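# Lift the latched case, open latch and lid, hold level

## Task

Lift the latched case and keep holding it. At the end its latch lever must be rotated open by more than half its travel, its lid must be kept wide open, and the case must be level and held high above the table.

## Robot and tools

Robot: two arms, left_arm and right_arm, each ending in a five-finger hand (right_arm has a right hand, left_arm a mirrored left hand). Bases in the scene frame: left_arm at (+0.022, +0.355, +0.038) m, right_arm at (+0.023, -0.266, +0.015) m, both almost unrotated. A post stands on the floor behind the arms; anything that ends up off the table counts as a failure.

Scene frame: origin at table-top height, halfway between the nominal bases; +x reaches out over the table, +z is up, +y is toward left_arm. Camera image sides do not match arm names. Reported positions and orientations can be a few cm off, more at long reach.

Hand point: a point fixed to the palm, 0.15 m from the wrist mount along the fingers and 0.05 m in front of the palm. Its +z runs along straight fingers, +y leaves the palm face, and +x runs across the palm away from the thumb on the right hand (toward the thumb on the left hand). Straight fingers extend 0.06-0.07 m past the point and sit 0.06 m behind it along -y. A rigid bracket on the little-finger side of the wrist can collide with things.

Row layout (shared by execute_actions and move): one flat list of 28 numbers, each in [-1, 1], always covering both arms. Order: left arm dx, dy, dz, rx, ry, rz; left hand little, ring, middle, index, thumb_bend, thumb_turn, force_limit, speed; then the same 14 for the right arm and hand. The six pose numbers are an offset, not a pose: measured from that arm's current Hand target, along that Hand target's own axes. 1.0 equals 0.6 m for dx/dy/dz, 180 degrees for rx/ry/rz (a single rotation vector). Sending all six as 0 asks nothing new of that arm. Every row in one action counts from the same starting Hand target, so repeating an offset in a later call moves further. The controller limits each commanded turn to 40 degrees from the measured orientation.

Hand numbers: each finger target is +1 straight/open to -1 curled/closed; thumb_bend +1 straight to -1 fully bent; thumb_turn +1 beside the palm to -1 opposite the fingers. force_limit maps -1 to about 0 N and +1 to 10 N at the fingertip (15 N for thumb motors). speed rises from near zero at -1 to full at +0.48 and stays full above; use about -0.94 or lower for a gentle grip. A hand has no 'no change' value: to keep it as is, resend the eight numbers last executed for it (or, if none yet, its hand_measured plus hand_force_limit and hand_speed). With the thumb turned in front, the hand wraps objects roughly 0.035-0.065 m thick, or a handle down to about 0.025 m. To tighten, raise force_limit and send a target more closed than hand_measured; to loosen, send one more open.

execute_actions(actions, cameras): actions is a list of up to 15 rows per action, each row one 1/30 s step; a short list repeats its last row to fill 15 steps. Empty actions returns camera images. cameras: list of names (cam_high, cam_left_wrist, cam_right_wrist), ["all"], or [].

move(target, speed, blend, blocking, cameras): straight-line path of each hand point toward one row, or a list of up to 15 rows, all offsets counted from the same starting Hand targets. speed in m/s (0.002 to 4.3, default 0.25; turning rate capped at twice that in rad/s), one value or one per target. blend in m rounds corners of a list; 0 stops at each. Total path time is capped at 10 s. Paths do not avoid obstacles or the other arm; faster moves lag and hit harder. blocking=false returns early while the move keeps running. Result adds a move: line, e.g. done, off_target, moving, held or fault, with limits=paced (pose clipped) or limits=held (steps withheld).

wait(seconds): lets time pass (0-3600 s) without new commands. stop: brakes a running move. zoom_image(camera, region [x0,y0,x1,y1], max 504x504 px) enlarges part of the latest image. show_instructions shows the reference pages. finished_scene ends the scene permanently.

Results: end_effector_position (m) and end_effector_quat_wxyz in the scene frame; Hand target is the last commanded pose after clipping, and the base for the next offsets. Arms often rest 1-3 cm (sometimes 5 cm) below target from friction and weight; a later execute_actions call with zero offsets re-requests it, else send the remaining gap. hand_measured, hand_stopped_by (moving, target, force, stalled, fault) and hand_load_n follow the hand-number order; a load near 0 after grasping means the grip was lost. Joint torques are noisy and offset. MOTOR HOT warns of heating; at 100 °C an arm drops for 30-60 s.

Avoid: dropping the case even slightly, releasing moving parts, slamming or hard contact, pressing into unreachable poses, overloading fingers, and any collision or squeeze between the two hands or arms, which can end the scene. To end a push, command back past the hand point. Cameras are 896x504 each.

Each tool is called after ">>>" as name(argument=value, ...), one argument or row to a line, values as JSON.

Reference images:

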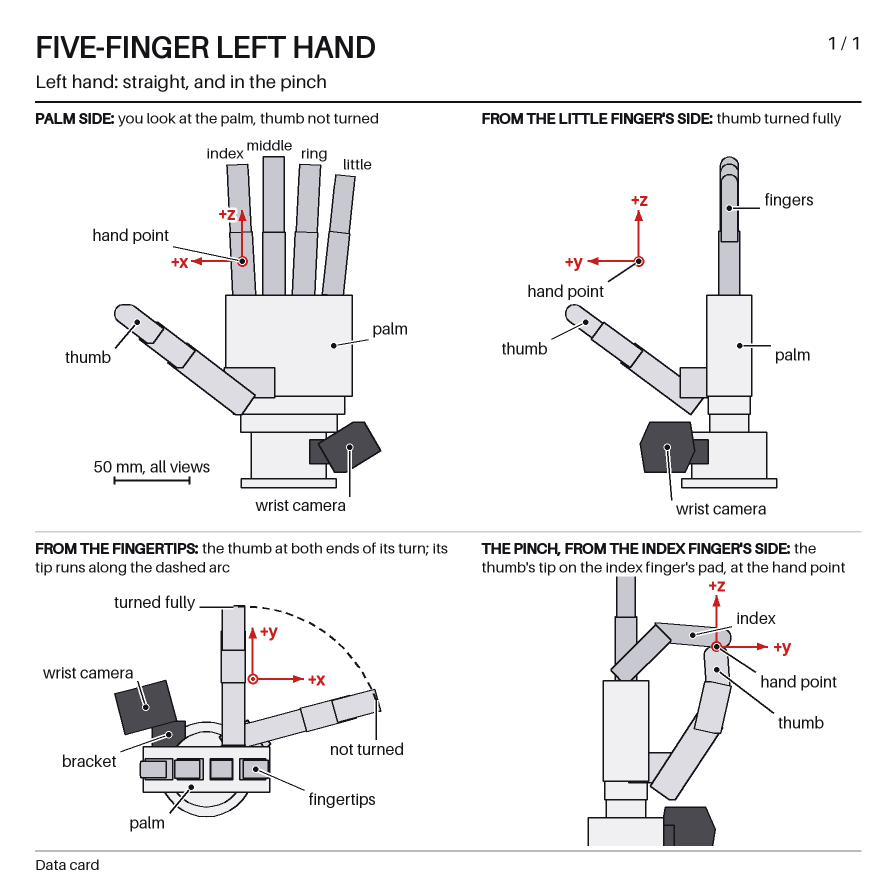

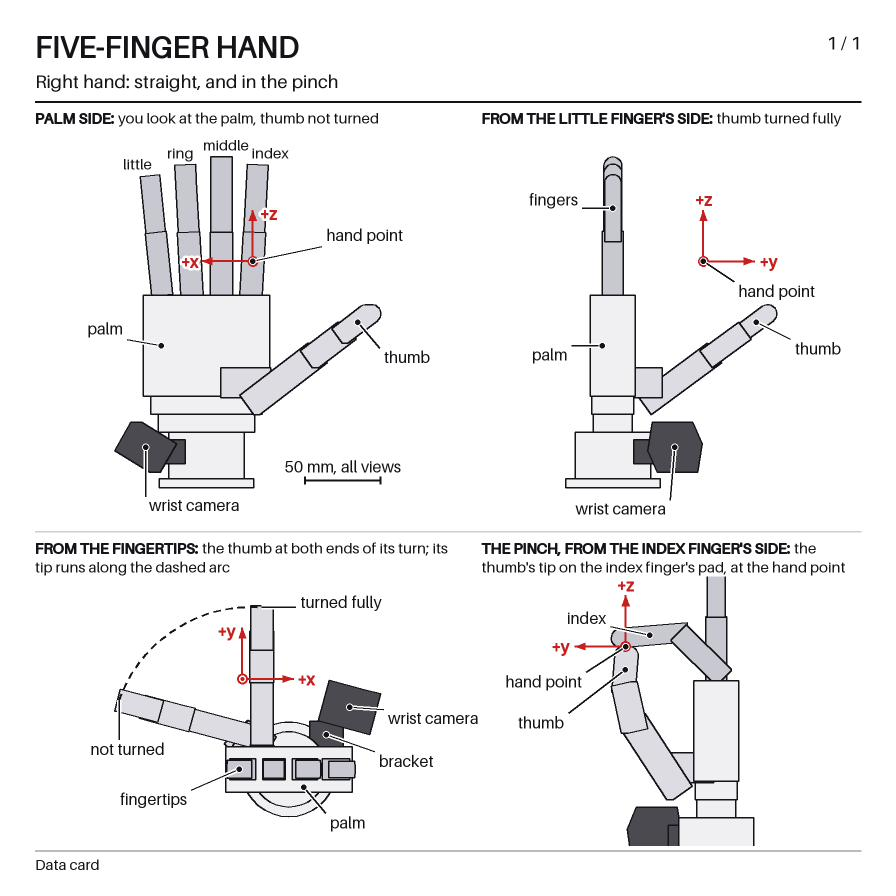

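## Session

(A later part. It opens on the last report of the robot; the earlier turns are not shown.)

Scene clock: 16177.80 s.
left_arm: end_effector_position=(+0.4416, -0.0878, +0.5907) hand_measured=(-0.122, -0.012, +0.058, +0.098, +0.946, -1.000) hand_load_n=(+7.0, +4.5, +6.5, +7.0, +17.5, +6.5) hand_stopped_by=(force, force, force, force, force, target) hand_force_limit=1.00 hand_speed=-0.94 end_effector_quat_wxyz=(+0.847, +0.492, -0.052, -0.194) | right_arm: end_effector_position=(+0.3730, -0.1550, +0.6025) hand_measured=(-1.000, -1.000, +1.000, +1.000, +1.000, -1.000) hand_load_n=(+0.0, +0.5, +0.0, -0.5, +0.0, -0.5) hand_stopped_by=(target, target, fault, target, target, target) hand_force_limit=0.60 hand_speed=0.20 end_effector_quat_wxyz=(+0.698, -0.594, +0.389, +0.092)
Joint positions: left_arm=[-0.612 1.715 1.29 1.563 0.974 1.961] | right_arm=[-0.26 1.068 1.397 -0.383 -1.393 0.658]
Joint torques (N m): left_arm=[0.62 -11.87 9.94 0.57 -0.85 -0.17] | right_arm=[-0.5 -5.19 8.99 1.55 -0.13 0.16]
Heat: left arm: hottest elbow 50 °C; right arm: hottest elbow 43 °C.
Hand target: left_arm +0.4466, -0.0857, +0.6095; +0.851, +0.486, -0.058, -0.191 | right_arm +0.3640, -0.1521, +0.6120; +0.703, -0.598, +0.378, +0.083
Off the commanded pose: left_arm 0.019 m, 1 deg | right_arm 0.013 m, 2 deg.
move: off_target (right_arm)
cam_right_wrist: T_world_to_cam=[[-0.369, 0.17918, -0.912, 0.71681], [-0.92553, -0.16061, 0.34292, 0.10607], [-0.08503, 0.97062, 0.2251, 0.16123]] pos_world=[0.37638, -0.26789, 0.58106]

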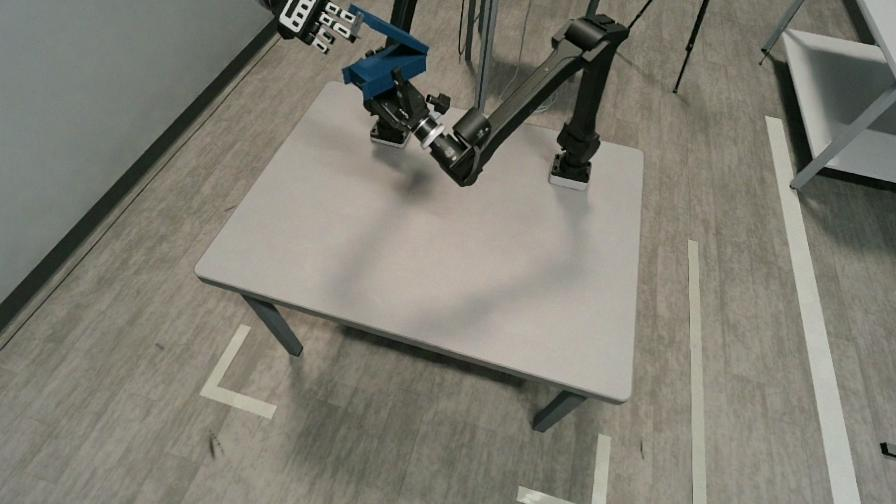

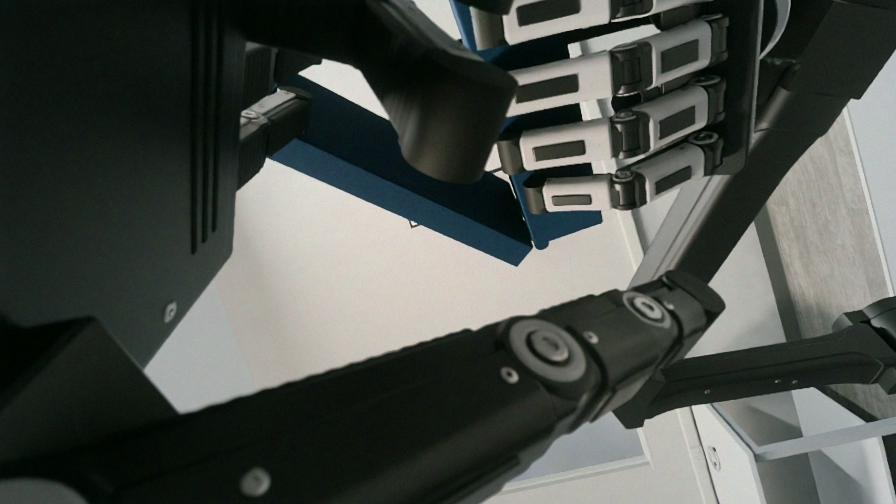

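>>> move(
  target=[
    [0,0,0,0,0,0,-0.9,-0.9,-0.8,-0.8,0.3,-1,1.0,-0.94,-0.0515,-0.0143,0,0,0,0.1722,-1,-1,1,1,1,-1,0.6,0.2],
  ],
  speed=0.06,
  cameras=["cam_high","cam_right_wrist"],
)

>>> zoom_image(
  camera="cam_high",
  region=[320, 0, 400, 70],
)

>>> zoom_image(
  camera="cam_right_wrist",
  region=[220, 0, 420, 200],
)

Scene clock: 16190.33 s.
left_arm: end_effector_position=(+0.4421, -0.0880, +0.5905) hand_measured=(-0.122, -0.012, +0.058, +0.098, +0.946, -1.000) hand_load_n=(+7.0, +4.5, +6.5, +7.0, +17.5, +6.5) hand_stopped_by=(force, force, force, force, force, target) hand_force_limit=1.00 hand_speed=-0.94 end_effector_quat_wxyz=(+0.847, +0.492, -0.051, -0.195) | right_arm: end_effector_position=(+0.3571, -0.1493, +0.6291) hand_measured=(-1.000, -1.000, +1.000, +1.000, +1.000, -1.000) hand_load_n=(+0.0, +0.0, +0.0, +0.0, +0.0, -0.5) hand_stopped_by=(target, target, fault, target, target, target) hand_force_limit=0.60 hand_speed=0.20 end_effector_quat_wxyz=(+0.648, -0.467, +0.535, +0.274)
Joint positions: left_arm=[-0.612 1.715 1.29 1.561 0.973 1.959] | right_arm=[-0.26 1.026 1.344 -0.369 -1.389 1.202]
Joint torques (N m): left_arm=[0.5 -12.04 9.96 0.65 -0.86 -0.14] | right_arm=[0.26 -4.42 8.98 1.58 -0.05 0.13]
Heat: left arm: hottest elbow 50 °C; right arm: hottest elbow 43 °C.
Hand target: left_arm +0.4466, -0.0857, +0.6094; +0.851, +0.486, -0.058, -0.191 | right_arm +0.3472, -0.1441, +0.6381; +0.655, -0.475, +0.524, +0.267
Off the commanded pose: left_arm 0.020 m, 1 deg | right_arm 0.014 m, 2 deg.
move: off_target (right_arm)
cam_right_wrist: T_world_to_cam=[[-0.73649, 0.36434, -0.56995, 0.6779], [-0.67011, -0.27789, 0.68828, -0.24274], [0.09238, 0.88884, 0.44881, -0.06791]] pos_world=[0.34287, -0.25408, 0.58392]

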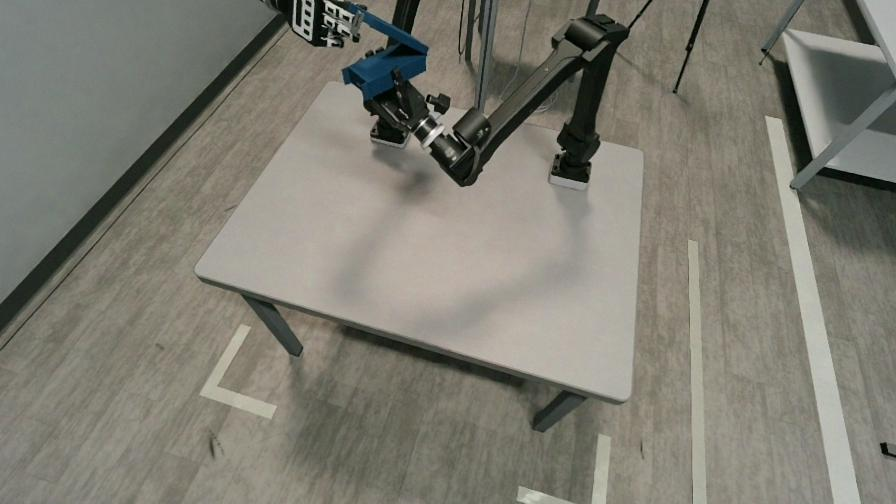

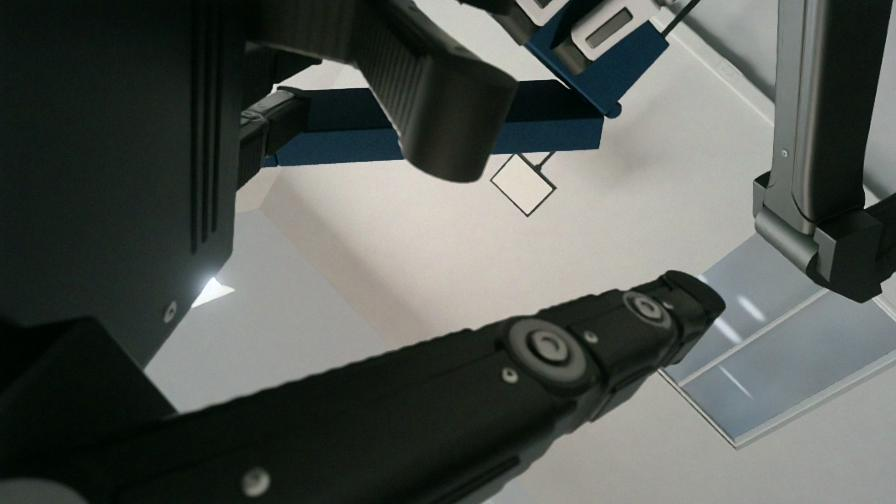

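Scaled by 6.300 from the camera's image (finer frame: 1280x720).

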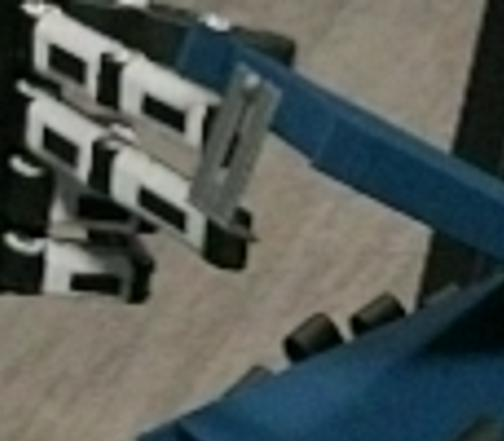

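Scaled by 2.520 from the camera's image (finer frame: 1280x720).

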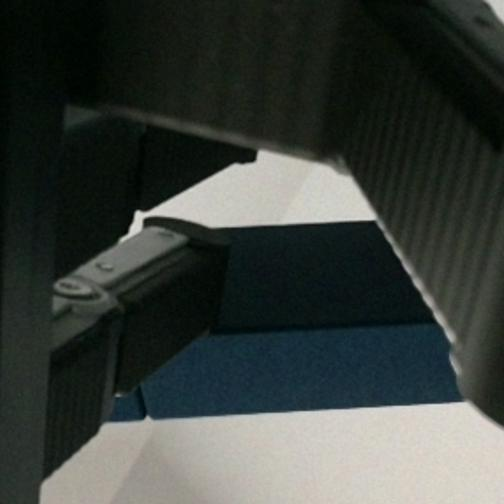

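>>> move(
  target=[
    [0,0,0,0,0,0,-0.9,-0.9,-0.8,-0.8,0.3,-1,1.0,-0.94,0,0,0.0517,0,0,0,-1,-1,1,1,1,-1,0.6,0.2],
  ],
  speed=0.04,
  cameras=["cam_high","cam_right_wrist"],
)

>>> zoom_image(
  camera="cam_high",
  region=[320, 0, 400, 70],
)

Scene clock: 16200.43 s.
left_arm: end_effector_position=(+0.4470, -0.0834, +0.5911) hand_measured=(-0.122, -0.012, +0.058, +0.098, +0.946, -1.000) hand_load_n=(+7.0, +5.0, +6.0, +7.0, +18.0, +6.5) hand_stopped_by=(force, force, force, force, force, target) hand_force_limit=1.00 hand_speed=-0.94 end_effector_quat_wxyz=(+0.849, +0.491, -0.047, -0.191) | right_arm: end_effector_position=(+0.3655, -0.1221, +0.6294) hand_measured=(-1.000, -1.000, +1.000, +1.000, +1.000, -1.000) hand_load_n=(+0.0, +0.0, +0.0, +0.0, +0.0, -0.5) hand_stopped_by=(target, target, fault, target, target, target) hand_force_limit=0.60 hand_speed=0.20 end_effector_quat_wxyz=(+0.650, -0.466, +0.536, +0.268)
Joint positions: left_arm=[-0.602 1.715 1.29 1.561 0.968 1.959] | right_arm=[-0.172 1.026 1.344 -0.355 -1.292 1.21]
Joint torques (N m): left_arm=[-0.15 -11.93 9.96 0.61 -0.61 -0.13] | right_arm=[1.03 -3.31 9.8 1.65 -0.11 0.14]
Heat: left arm: hottest elbow 51 °C; right arm: hottest elbow 43 °C.
Hand target: left_arm +0.4467, -0.0856, +0.6095; +0.851, +0.486, -0.058, -0.191 | right_arm +0.3606, -0.1161, +0.6382; +0.655, -0.475, +0.524, +0.268
Off the commanded pose: left_arm 0.019 m, 1 deg | right_arm 0.012 m, 2 deg.
move: off_target (right_arm)
cam_right_wrist: T_world_to_cam=[[-0.73042, 0.3693, -0.57454, 0.6757], [-0.6758, -0.26898, 0.68626, -0.22541], [0.09889, 0.88953, 0.44604, -0.09351]] pos_world=[0.35047, -0.22698, 0.58462]

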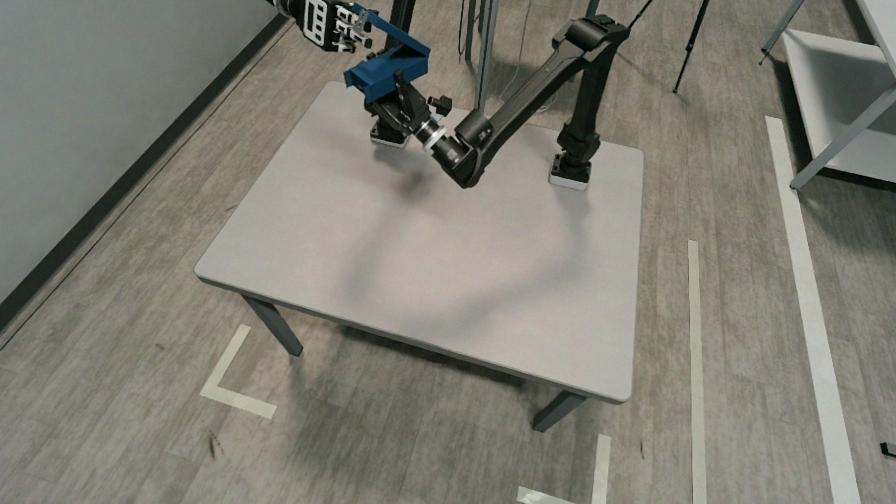

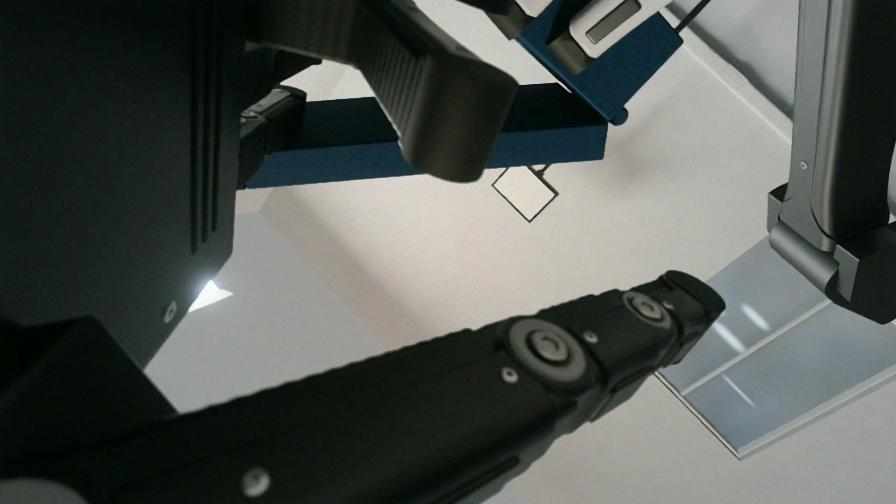

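Scaled by 6.300 from the camera's image (finer frame: 1280x720).

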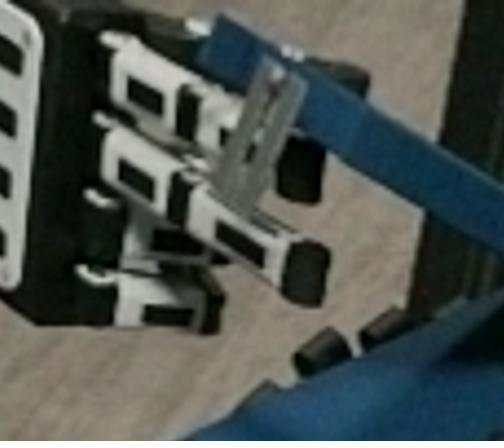

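>>> move(
  target=[
    [0,0,0,0,0,0,-0.9,-0.9,-0.8,-0.8,0.3,-1,1.0,-0.94,-0.019,-0.034,0,0,0,0,-1,-1,1,1,1,-1,0.6,0.2],
  ],
  speed=0.03,
  cameras=["cam_high","cam_right_wrist"],
)

>>> zoom_image(
  camera="cam_high",
  region=[320, 0, 400, 70],
)

Scene clock: 16224.93 s.
left_arm: end_effector_position=(+0.4469, -0.0834, +0.5911) hand_measured=(-0.122, -0.012, +0.058, +0.098, +0.946, -1.000) hand_load_n=(+7.0, +4.5, +6.5, +7.0, +18.0, +7.0) hand_stopped_by=(force, force, force, force, force, target) hand_force_limit=1.00 hand_speed=-0.94 end_effector_quat_wxyz=(+0.849, +0.491, -0.047, -0.191) | right_arm: end_effector_position=(+0.3793, -0.1248, +0.6334) hand_measured=(-1.000, -1.000, +1.000, +1.000, +1.000, -1.000) hand_load_n=(+0.5, +0.0, +0.0, +0.0, +0.0, +0.0) hand_stopped_by=(target, target, fault, target, target, target) hand_force_limit=0.60 hand_speed=0.20 end_effector_quat_wxyz=(+0.648, -0.468, +0.535, +0.273)
Joint positions: left_arm=[-0.602 1.715 1.29 1.561 0.969 1.959] | right_arm=[-0.172 1.069 1.383 -0.355 -1.302 1.211]
Joint torques (N m): left_arm=[-0.15 -12.04 9.94 0.57 -0.64 -0.13] | right_arm=[-0.15 -3.66 12.82 0.73 -0.19 0.17]
Heat: left arm: hottest elbow 51 °C; right arm: hottest elbow 42 °C.
Hand target: left_arm +0.4467, -0.0856, +0.6095; +0.851, +0.486, -0.058, -0.191 | right_arm +0.3744, -0.1227, +0.6559; +0.655, -0.475, +0.523, +0.267
Off the commanded pose: left_arm 0.019 m, 1 deg | right_arm 0.023 m, 2 deg.
move: off_target (right_arm)
cam_right_wrist: T_world_to_cam=[[-0.73673, 0.36291, -0.57054, 0.68809], [-0.66987, -0.27668, 0.689, -0.22449], [0.09219, 0.8898, 0.44694, -0.09232]] pos_world=[0.36507, -0.22968, 0.58852]

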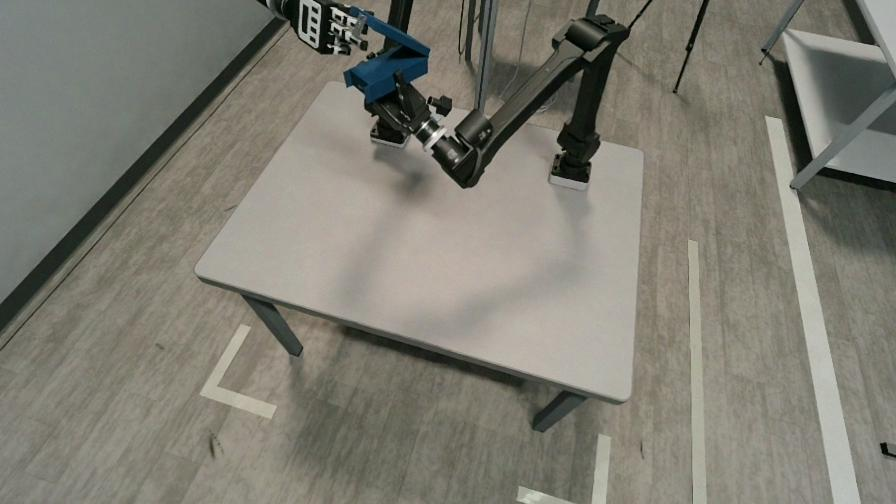

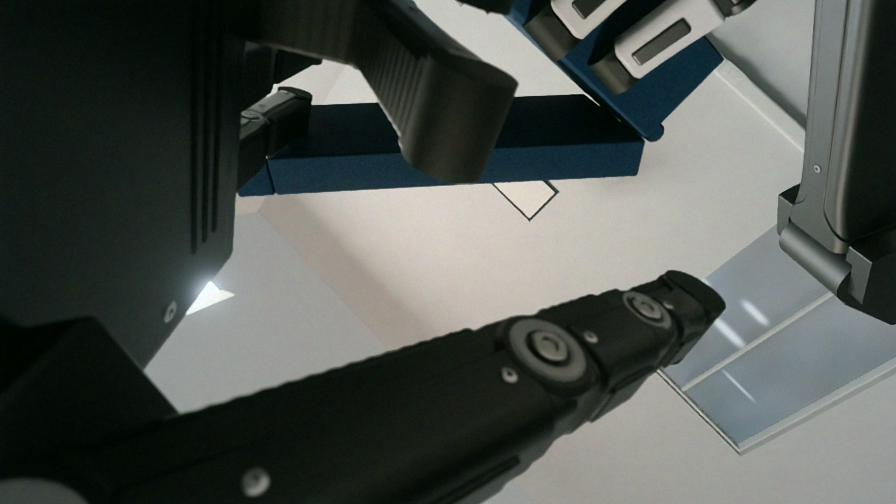

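Scaled by 6.300 from the camera's image (finer frame: 1280x720).

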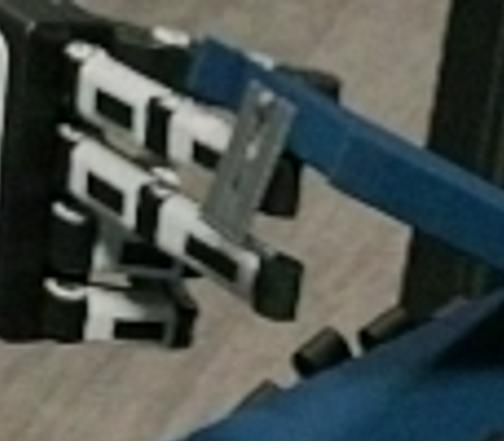

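>>> move(
  target=[
    [0,0,0,0,0,0,-0.9,-0.9,-0.8,-0.8,0.3,-1,1.0,-0.94,-0.016,-0.0147,0,0,0,0,-1,-1,1,1,1,-1,0.6,0.2],
  ],
  speed=0.03,
  cameras=["cam_high","cam_right_wrist"],
)

>>> zoom_image(
  camera="cam_high",
  region=[320, 0, 400, 70],
)

Scene clock: 16232.90 s.
left_arm: end_effector_position=(+0.4475, -0.0838, +0.5907) hand_measured=(-0.122, -0.012, +0.058, +0.098, +0.946, -1.000) hand_load_n=(+7.0, +4.5, +6.5, +7.0, +17.5, +7.0) hand_stopped_by=(force, force, force, force, force, target) hand_force_limit=1.00 hand_speed=-0.94 end_effector_quat_wxyz=(+0.848, +0.491, -0.045, -0.193) | right_arm: end_effector_position=(+0.3823, -0.1255, +0.6463) hand_measured=(-1.000, -1.000, +1.000, +1.000, +1.000, -1.000) hand_load_n=(+0.0, +0.0, +0.0, -1.0, +0.0, +0.0) hand_stopped_by=(target, target, fault, target, target, target) hand_force_limit=0.60 hand_speed=0.20 end_effector_quat_wxyz=(+0.649, -0.471, +0.531, +0.274)
Joint positions: left_arm=[-0.602 1.715 1.29 1.559 0.969 1.956] | right_arm=[-0.172 1.09 1.43 -0.37 -1.309 1.215]
Joint torques (N m): left_arm=[0.09 -12.04 9.94 0.68 -0.63 -0.12] | right_arm=[-0.26 -3.72 12.92 0.54 -0.04 0.16]
Heat: left arm: hottest elbow 51 °C; right arm: hottest elbow 43 °C.
Hand target: left_arm +0.4467, -0.0856, +0.6094; +0.851, +0.486, -0.058, -0.191 | right_arm +0.3789, -0.1249, +0.6680; +0.655, -0.475, +0.523, +0.267
Off the commanded pose: left_arm 0.019 m, 2 deg | right_arm 0.022 m, 1 deg.
move: off_target (right_arm)
cam_right_wrist: T_world_to_cam=[[-0.73481, 0.35755, -0.57637, 0.70026], [-0.67326, -0.28145, 0.68374, -0.22747], [0.08225, 0.89047, 0.44754, -0.09425]] pos_world=[0.36917, -0.23048, 0.60132]

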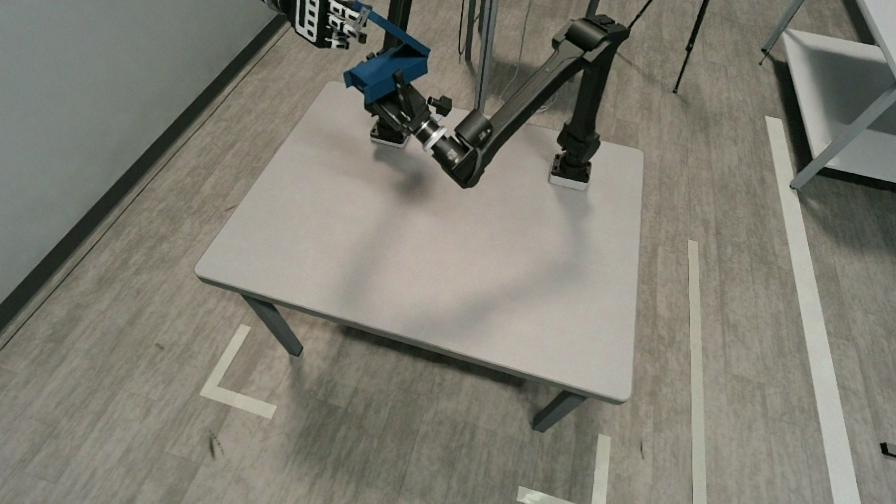

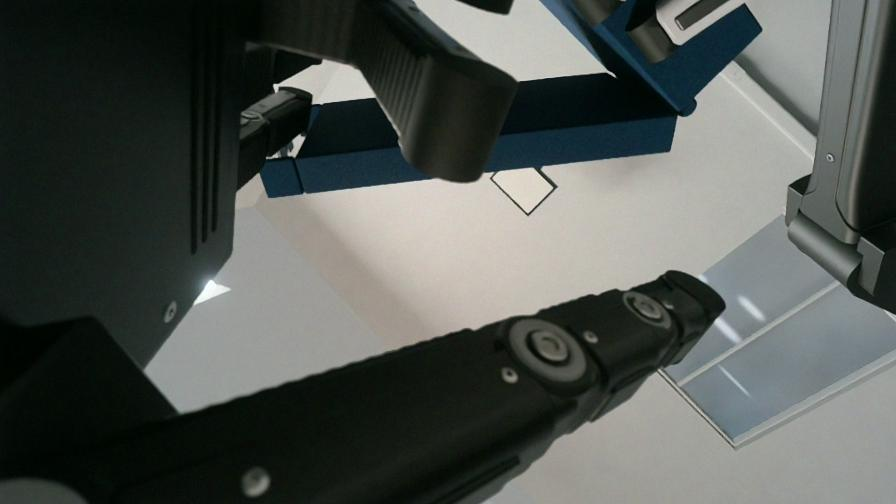

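Scaled by 6.300 from the camera's image (finer frame: 1280x720).

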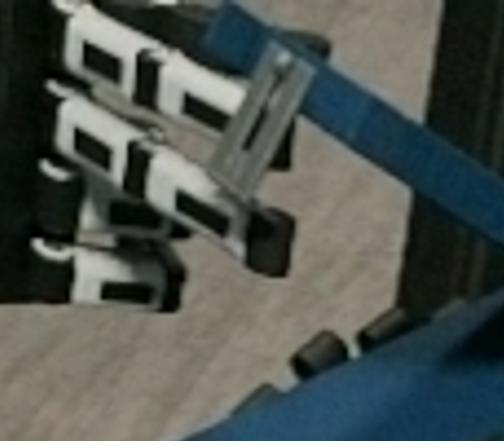

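>>> move(
  target=[
    [0,0,0,0,0,0,-0.9,-0.9,-0.8,-0.8,0.3,-1,1.0,-0.94,-0.007,-0.0273,0,0,0,0,-1,-1,1,1,1,-1,0.6,0.2],
  ],
  speed=0.03,
  cameras=["cam_high","cam_right_wrist"],
)

>>> zoom_image(
  camera="cam_high",
  region=[320, 0, 400, 70],
)

Scene clock: 16240.53 s.
left_arm: end_effector_position=(+0.4511, -0.0845, +0.5927) hand_measured=(-0.122, -0.012, +0.058, +0.098, +0.946, -1.000) hand_load_n=(+7.0, +5.0, +6.5, +7.0, +17.5, +7.0) hand_stopped_by=(force, force, force, force, force, target) hand_force_limit=1.00 hand_speed=-0.94 end_effector_quat_wxyz=(+0.848, +0.489, -0.037, -0.202) | right_arm: end_effector_position=(+0.3904, -0.1274, +0.6542) hand_measured=(-1.000, -1.000, +1.000, +1.000, +1.000, -1.000) hand_load_n=(+0.0, +0.0, +0.0, -4.0, +0.0, -0.5) hand_stopped_by=(target, target, fault, target, target, target) hand_force_limit=0.60 hand_speed=0.20 end_effector_quat_wxyz=(+0.645, -0.475, +0.528, +0.282)
Joint positions: left_arm=[-0.602 1.715 1.295 1.55 0.959 1.935] | right_arm=[-0.172 1.128 1.478 -0.386 -1.329 1.215]
Joint torques (N m): left_arm=[-0.09 -12.1 9.63 0.95 -0.19 0.14] | right_arm=[-1.2 -4.01 13.39 0.55 0.39 0.16]
Heat: left arm: hottest elbow 51 °C; right arm: hottest elbow 44 °C.
Hand target: left_arm +0.4467, -0.0857, +0.6094; +0.851, +0.486, -0.058, -0.191 | right_arm +0.3914, -0.1309, +0.6775; +0.655, -0.475, +0.523, +0.267
Off the commanded pose: left_arm 0.017 m, 3 deg | right_arm 0.024 m, 2 deg.
move: off_target (right_arm)
cam_right_wrist: T_world_to_cam=[[-0.74518, 0.34328, -0.57172, 0.71058], [-0.66356, -0.29647, 0.68688, -0.23566], [0.0663, 0.89121, 0.44871, -0.09115]] pos_world=[0.37918, -0.23257, 0.60902]

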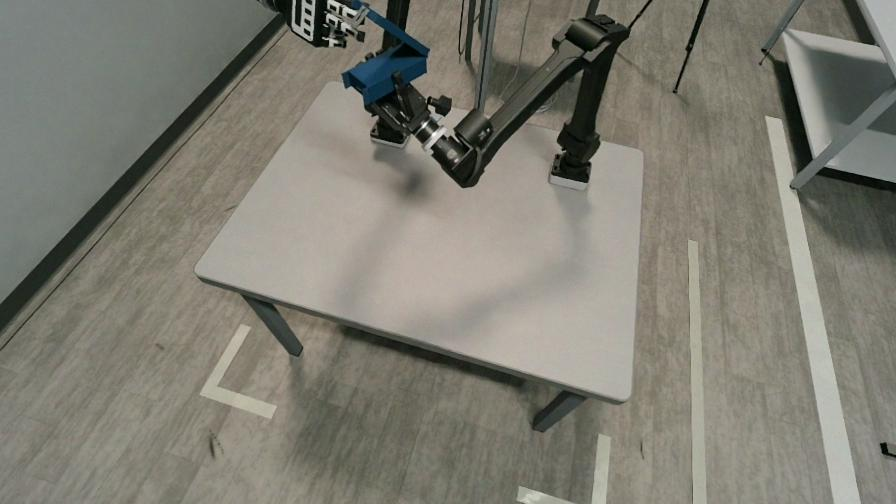

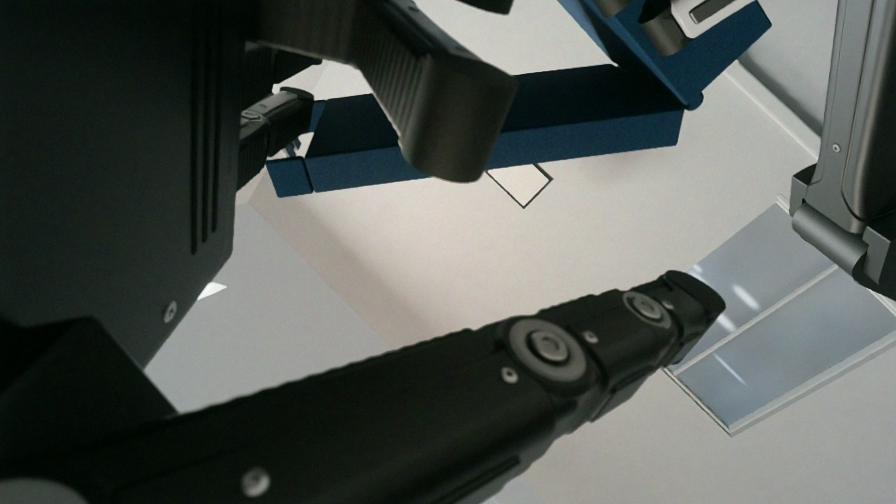

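Scaled by 6.300 from the camera's image (finer frame: 1280x720).

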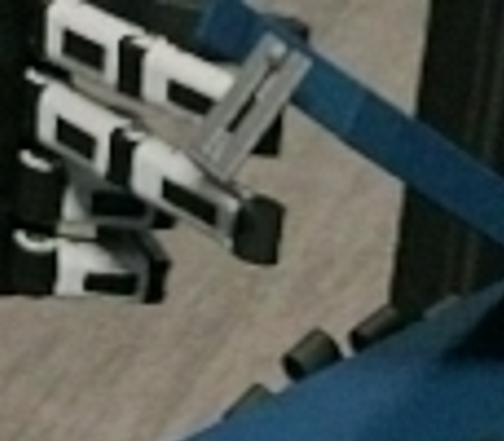

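>>> move(
  target=[
    [0,0,0,0,0,0,-0.9,-0.9,-0.8,-0.8,0.3,-1,1.0,-0.94,-0.0037,-0.0191,0,0,0,0,-1,-1,1,1,1,-1,0.6,0.2],
  ],
  speed=0.03,
  cameras=["cam_high","cam_right_wrist"],
)

>>> zoom_image(
  camera="cam_high",
  region=[320, 0, 400, 70],
)

Scene clock: 16256.17 s.
left_arm: end_effector_position=(+0.4512, -0.0852, +0.5921) hand_measured=(-0.122, -0.012, +0.058, +0.098, +0.946, -1.000) hand_load_n=(+7.0, +4.5, +6.0, +7.5, +17.5, +7.5) hand_stopped_by=(force, force, force, force, force, target) hand_force_limit=1.00 hand_speed=-0.94 end_effector_quat_wxyz=(+0.847, +0.490, -0.036, -0.204) | right_arm: end_effector_position=(+0.4007, -0.1300, +0.6617) hand_measured=(-1.000, -1.000, +1.000, +1.000, +1.000, -1.000) hand_load_n=(+0.0, +0.0, +0.0, -2.0, +0.0, +0.0) hand_stopped_by=(target, target, fault, target, target, target) hand_force_limit=0.60 hand_speed=0.20 end_effector_quat_wxyz=(+0.646, -0.476, +0.526, +0.282)
Joint positions: left_arm=[-0.602 1.715 1.296 1.548 0.962 1.93] | right_arm=[-0.174 1.162 1.523 -0.394 -1.333 1.215]
Joint torques (N m): left_arm=[0.03 -12.04 9.66 1.03 -0.32 0.19] | right_arm=[-1.9 -4.6 12.98 0.39 0.28 0.16]
Heat: left arm: hottest elbow 51 °C; right arm: hottest elbow 44 °C.
Hand target: left_arm +0.4467, -0.0857, +0.6093; +0.851, +0.486, -0.058, -0.191 | right_arm +0.4004, -0.1352, +0.6835; +0.655, -0.475, +0.523, +0.267
Off the commanded pose: left_arm 0.018 m, 3 deg | right_arm 0.022 m, 2 deg.
move: off_target (right_arm)
cam_right_wrist: T_world_to_cam=[[-0.74367, 0.34159, -0.57469, 0.7246], [-0.66558, -0.29731, 0.68456, -0.23263], [0.06298, 0.89158, 0.44845, -0.09131]] pos_world=[0.38978, -0.23527, 0.61662]

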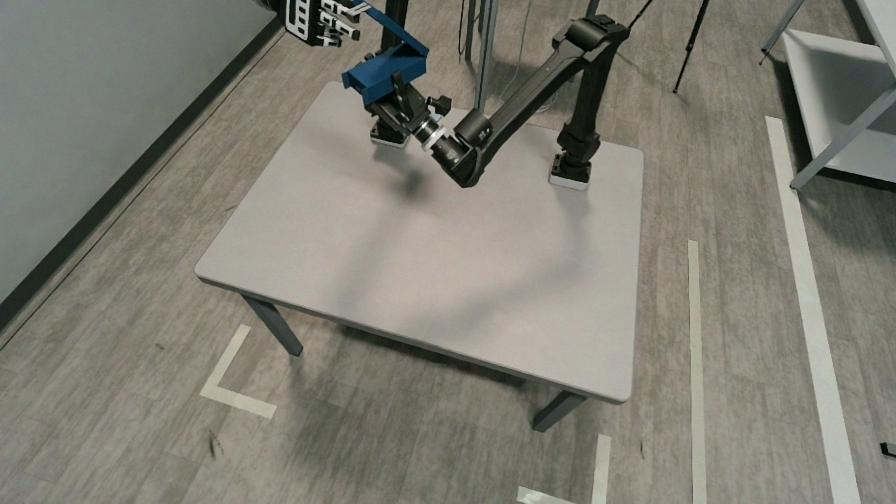

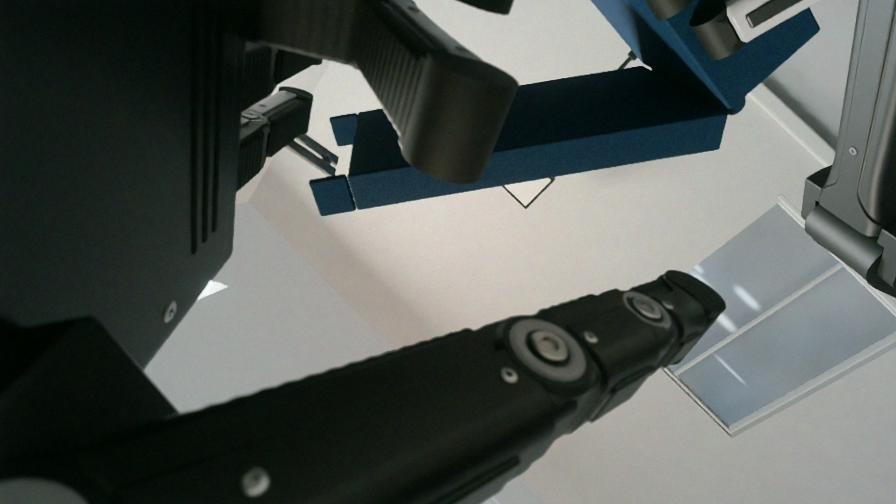

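Scaled by 6.300 from the camera's image (finer frame: 1280x720).

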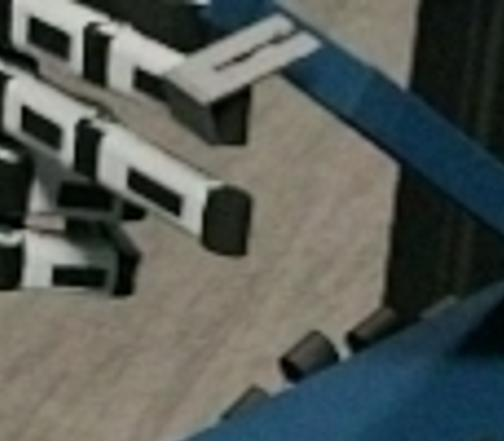

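>>> move(
  target=[
    [0,0,0,0,0,0,-0.9,-0.9,-0.8,-0.8,0.3,-1,1.0,-0.94,-0.0292,0.0072,0,0,0,0,-1,-1,1,1,1,-1,0.6,0.2],
    [0,0,0,0,0,0,-0.9,-0.9,-0.8,-0.8,0.3,-1,1.0,-0.94,-0.0782,0.0442,0,0,0,0,-1,-1,1,1,1,-1,0.6,0.2],
  ],
  speed=0.03,
  blend=0.01,
  cameras=["cam_high","cam_right_wrist"],
)

>>> zoom_image(
  camera="cam_high",
  region=[320, 0, 440, 110],
)

Scene clock: 16276.10 s.
left_arm: end_effector_position=(+0.4506, -0.0857, +0.5916) hand_measured=(-0.122, -0.012, +0.058, +0.098, +0.946, -1.000) hand_load_n=(+7.0, +4.5, +6.5, +7.5, +17.5, +7.0) hand_stopped_by=(force, force, force, force, force, target) hand_force_limit=1.00 hand_speed=-0.94 end_effector_quat_wxyz=(+0.845, +0.492, -0.037, -0.205) | right_arm: end_effector_position=(+0.3814, -0.1237, +0.6883) hand_measured=(-1.000, -1.000, +1.000, +1.000, +1.000, -1.000) hand_load_n=(+0.0, +0.0, +0.0, -2.0, +0.0, -0.5) hand_stopped_by=(target, target, fault, target, target, target) hand_force_limit=0.60 hand_speed=0.20 end_effector_quat_wxyz=(+0.642, -0.465, +0.540, +0.282)
Joint positions: left_arm=[-0.602 1.715 1.296 1.548 0.967 1.93] | right_arm=[-0.168 1.131 1.582 -0.512 -1.303 1.215]
Joint torques (N m): left_arm=[-0.15 -11.99 9.55 1.09 -0.56 0.17] | right_arm=[0.26 -5.42 12.9 0.65 0.19 0.16]
Heat: left arm: hottest elbow 52 °C; right arm: hottest elbow 45 °C.
Hand target: left_arm +0.4467, -0.0857, +0.6093; +0.851, +0.486, -0.058, -0.191 | right_arm +0.3636, -0.1176, +0.7185; +0.655, -0.475, +0.524, +0.267
Off the commanded pose: left_arm 0.018 m, 3 deg | right_arm 0.036 m, 3 deg.
move: off_target (right_arm); blend cut to 0.009 m at target 1
cam_right_wrist: T_world_to_cam=[[-0.75117, 0.36129, -0.55246, 0.71342], [-0.65301, -0.28435, 0.70194, -0.27693], [0.09651, 0.88804, 0.44953, -0.12164]] pos_world=[0.3668, -0.22848, 0.64321]

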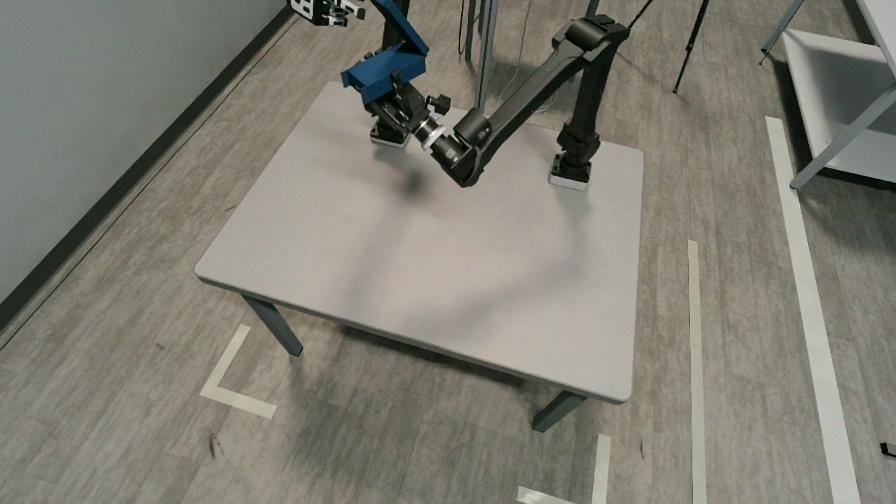

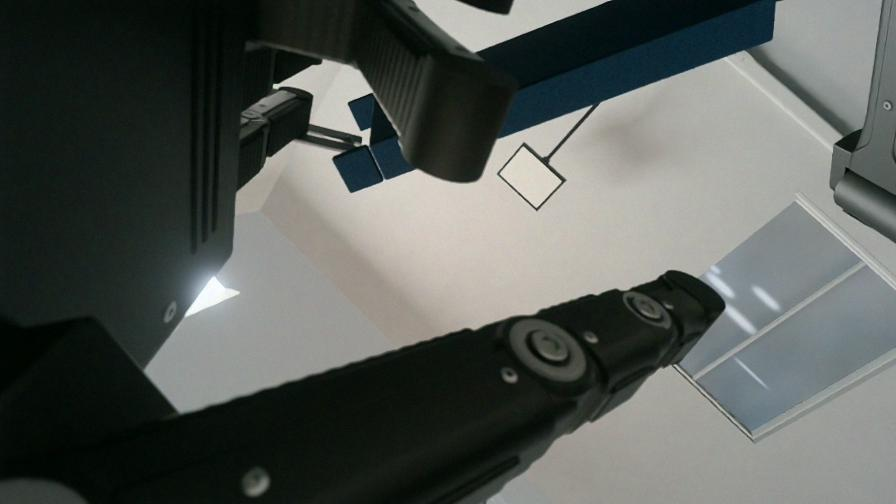

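Scaled by 4.200 from the camera's image (finer frame: 1280x720).

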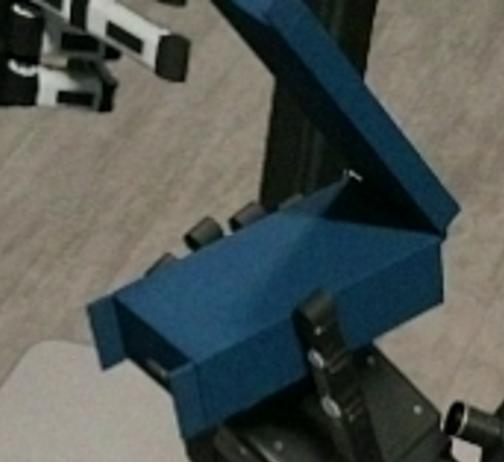

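>>> move(
  target=[
    [0,0,0,0,0,0,-0.9,-0.9,-0.8,-0.8,0.3,-1,1.0,-0.94,-0.0257,0.0705,0,0,0,0,-1,-1,1,1,1,-1,0.6,0.2],
  ],
  speed=0.03,
  cameras=["cam_high","cam_right_wrist"],
)

>>> zoom_image(
  camera="cam_high",
  region=[320, 0, 440, 110],
)

>>> zoom_image(
  camera="cam_right_wrist",
  region=[220, 50, 420, 230],
)

Scene clock: 16285.10 s.
left_arm: end_effector_position=(+0.4487, -0.0868, +0.5913) hand_measured=(-0.122, -0.012, +0.058, +0.098, +0.946, -1.000) hand_load_n=(+7.5, +4.5, +6.5, +7.0, +18.0, +6.5) hand_stopped_by=(force, force, force, force, force, target) hand_force_limit=1.00 hand_speed=-0.94 end_effector_quat_wxyz=(+0.845, +0.494, -0.041, -0.202) | right_arm: end_effector_position=(+0.3393, -0.1032, +0.7074) hand_measured=(-1.000, -1.000, +1.000, +1.000, +1.000, -1.000) hand_load_n=(+0.0, +0.0, +0.0, -1.0, +0.0, +0.0) hand_stopped_by=(target, target, fault, target, target, target) hand_force_limit=0.60 hand_speed=0.20 end_effector_quat_wxyz=(+0.651, -0.470, +0.532, +0.269)
Joint positions: left_arm=[-0.604 1.715 1.296 1.548 0.972 1.939] | right_arm=[-0.125 1.045 1.577 -0.559 -1.253 1.215]
Joint torques (N m): left_arm=[-0.03 -12.04 9.54 0.94 -0.75 0.08] | right_arm=[0.44 -4.37 8.99 0.61 0.02 0.12]
Heat: left arm: hottest elbow 52 °C; right arm: hottest elbow 46 °C.
Hand target: left_arm +0.4467, -0.0857, +0.6093; +0.851, +0.486, -0.058, -0.191 | right_arm +0.3231, -0.0982, +0.7184; +0.655, -0.475, +0.524, +0.268
Off the commanded pose: left_arm 0.018 m, 3 deg | right_arm 0.020 m, 1 deg.
move: off_target (right_arm)
cam_right_wrist: T_world_to_cam=[[-0.72977, 0.36243, -0.57972, 0.69697], [-0.678, -0.2744, 0.68193, -0.28832], [0.08808, 0.8907, 0.44598, -0.1387]] pos_world=[0.32536, -0.20818, 0.66252]

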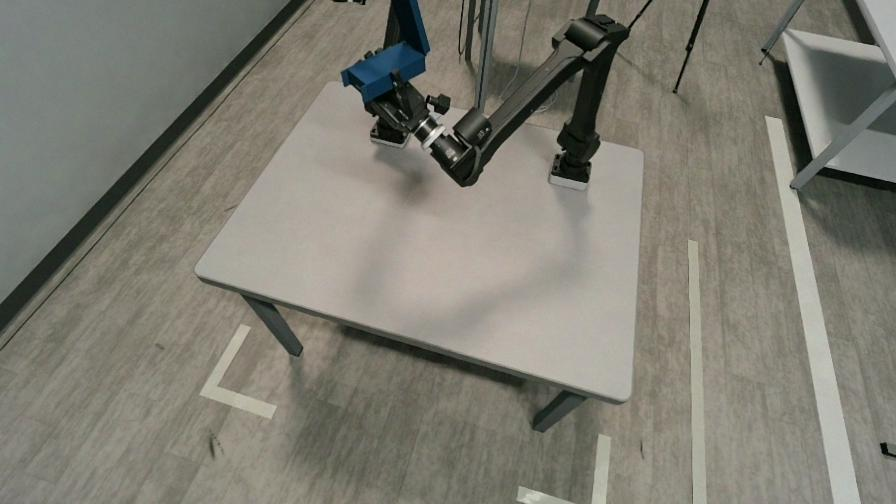

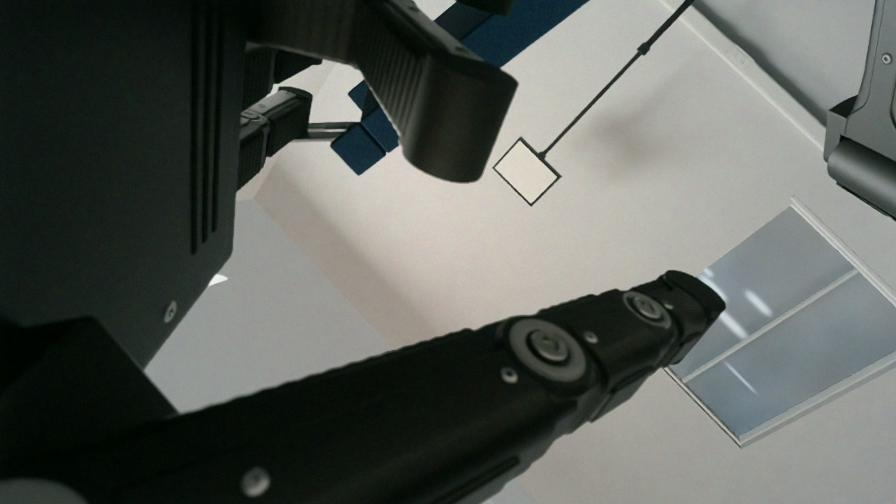

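Scaled by 4.200 from the camera's image (finer frame: 1280x720).

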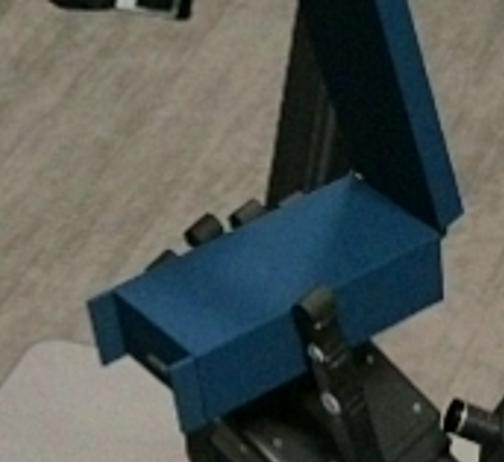

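Scaled by 2.520 from the camera's image (finer frame: 1280x720).

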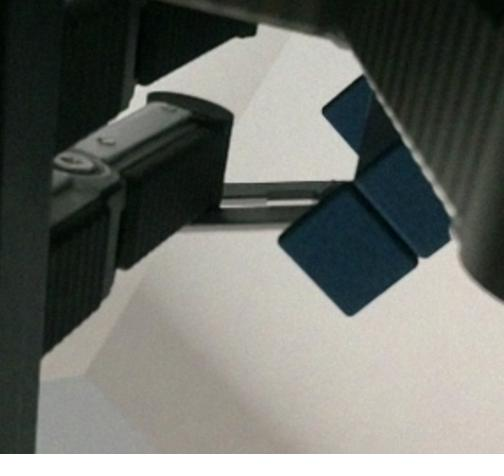

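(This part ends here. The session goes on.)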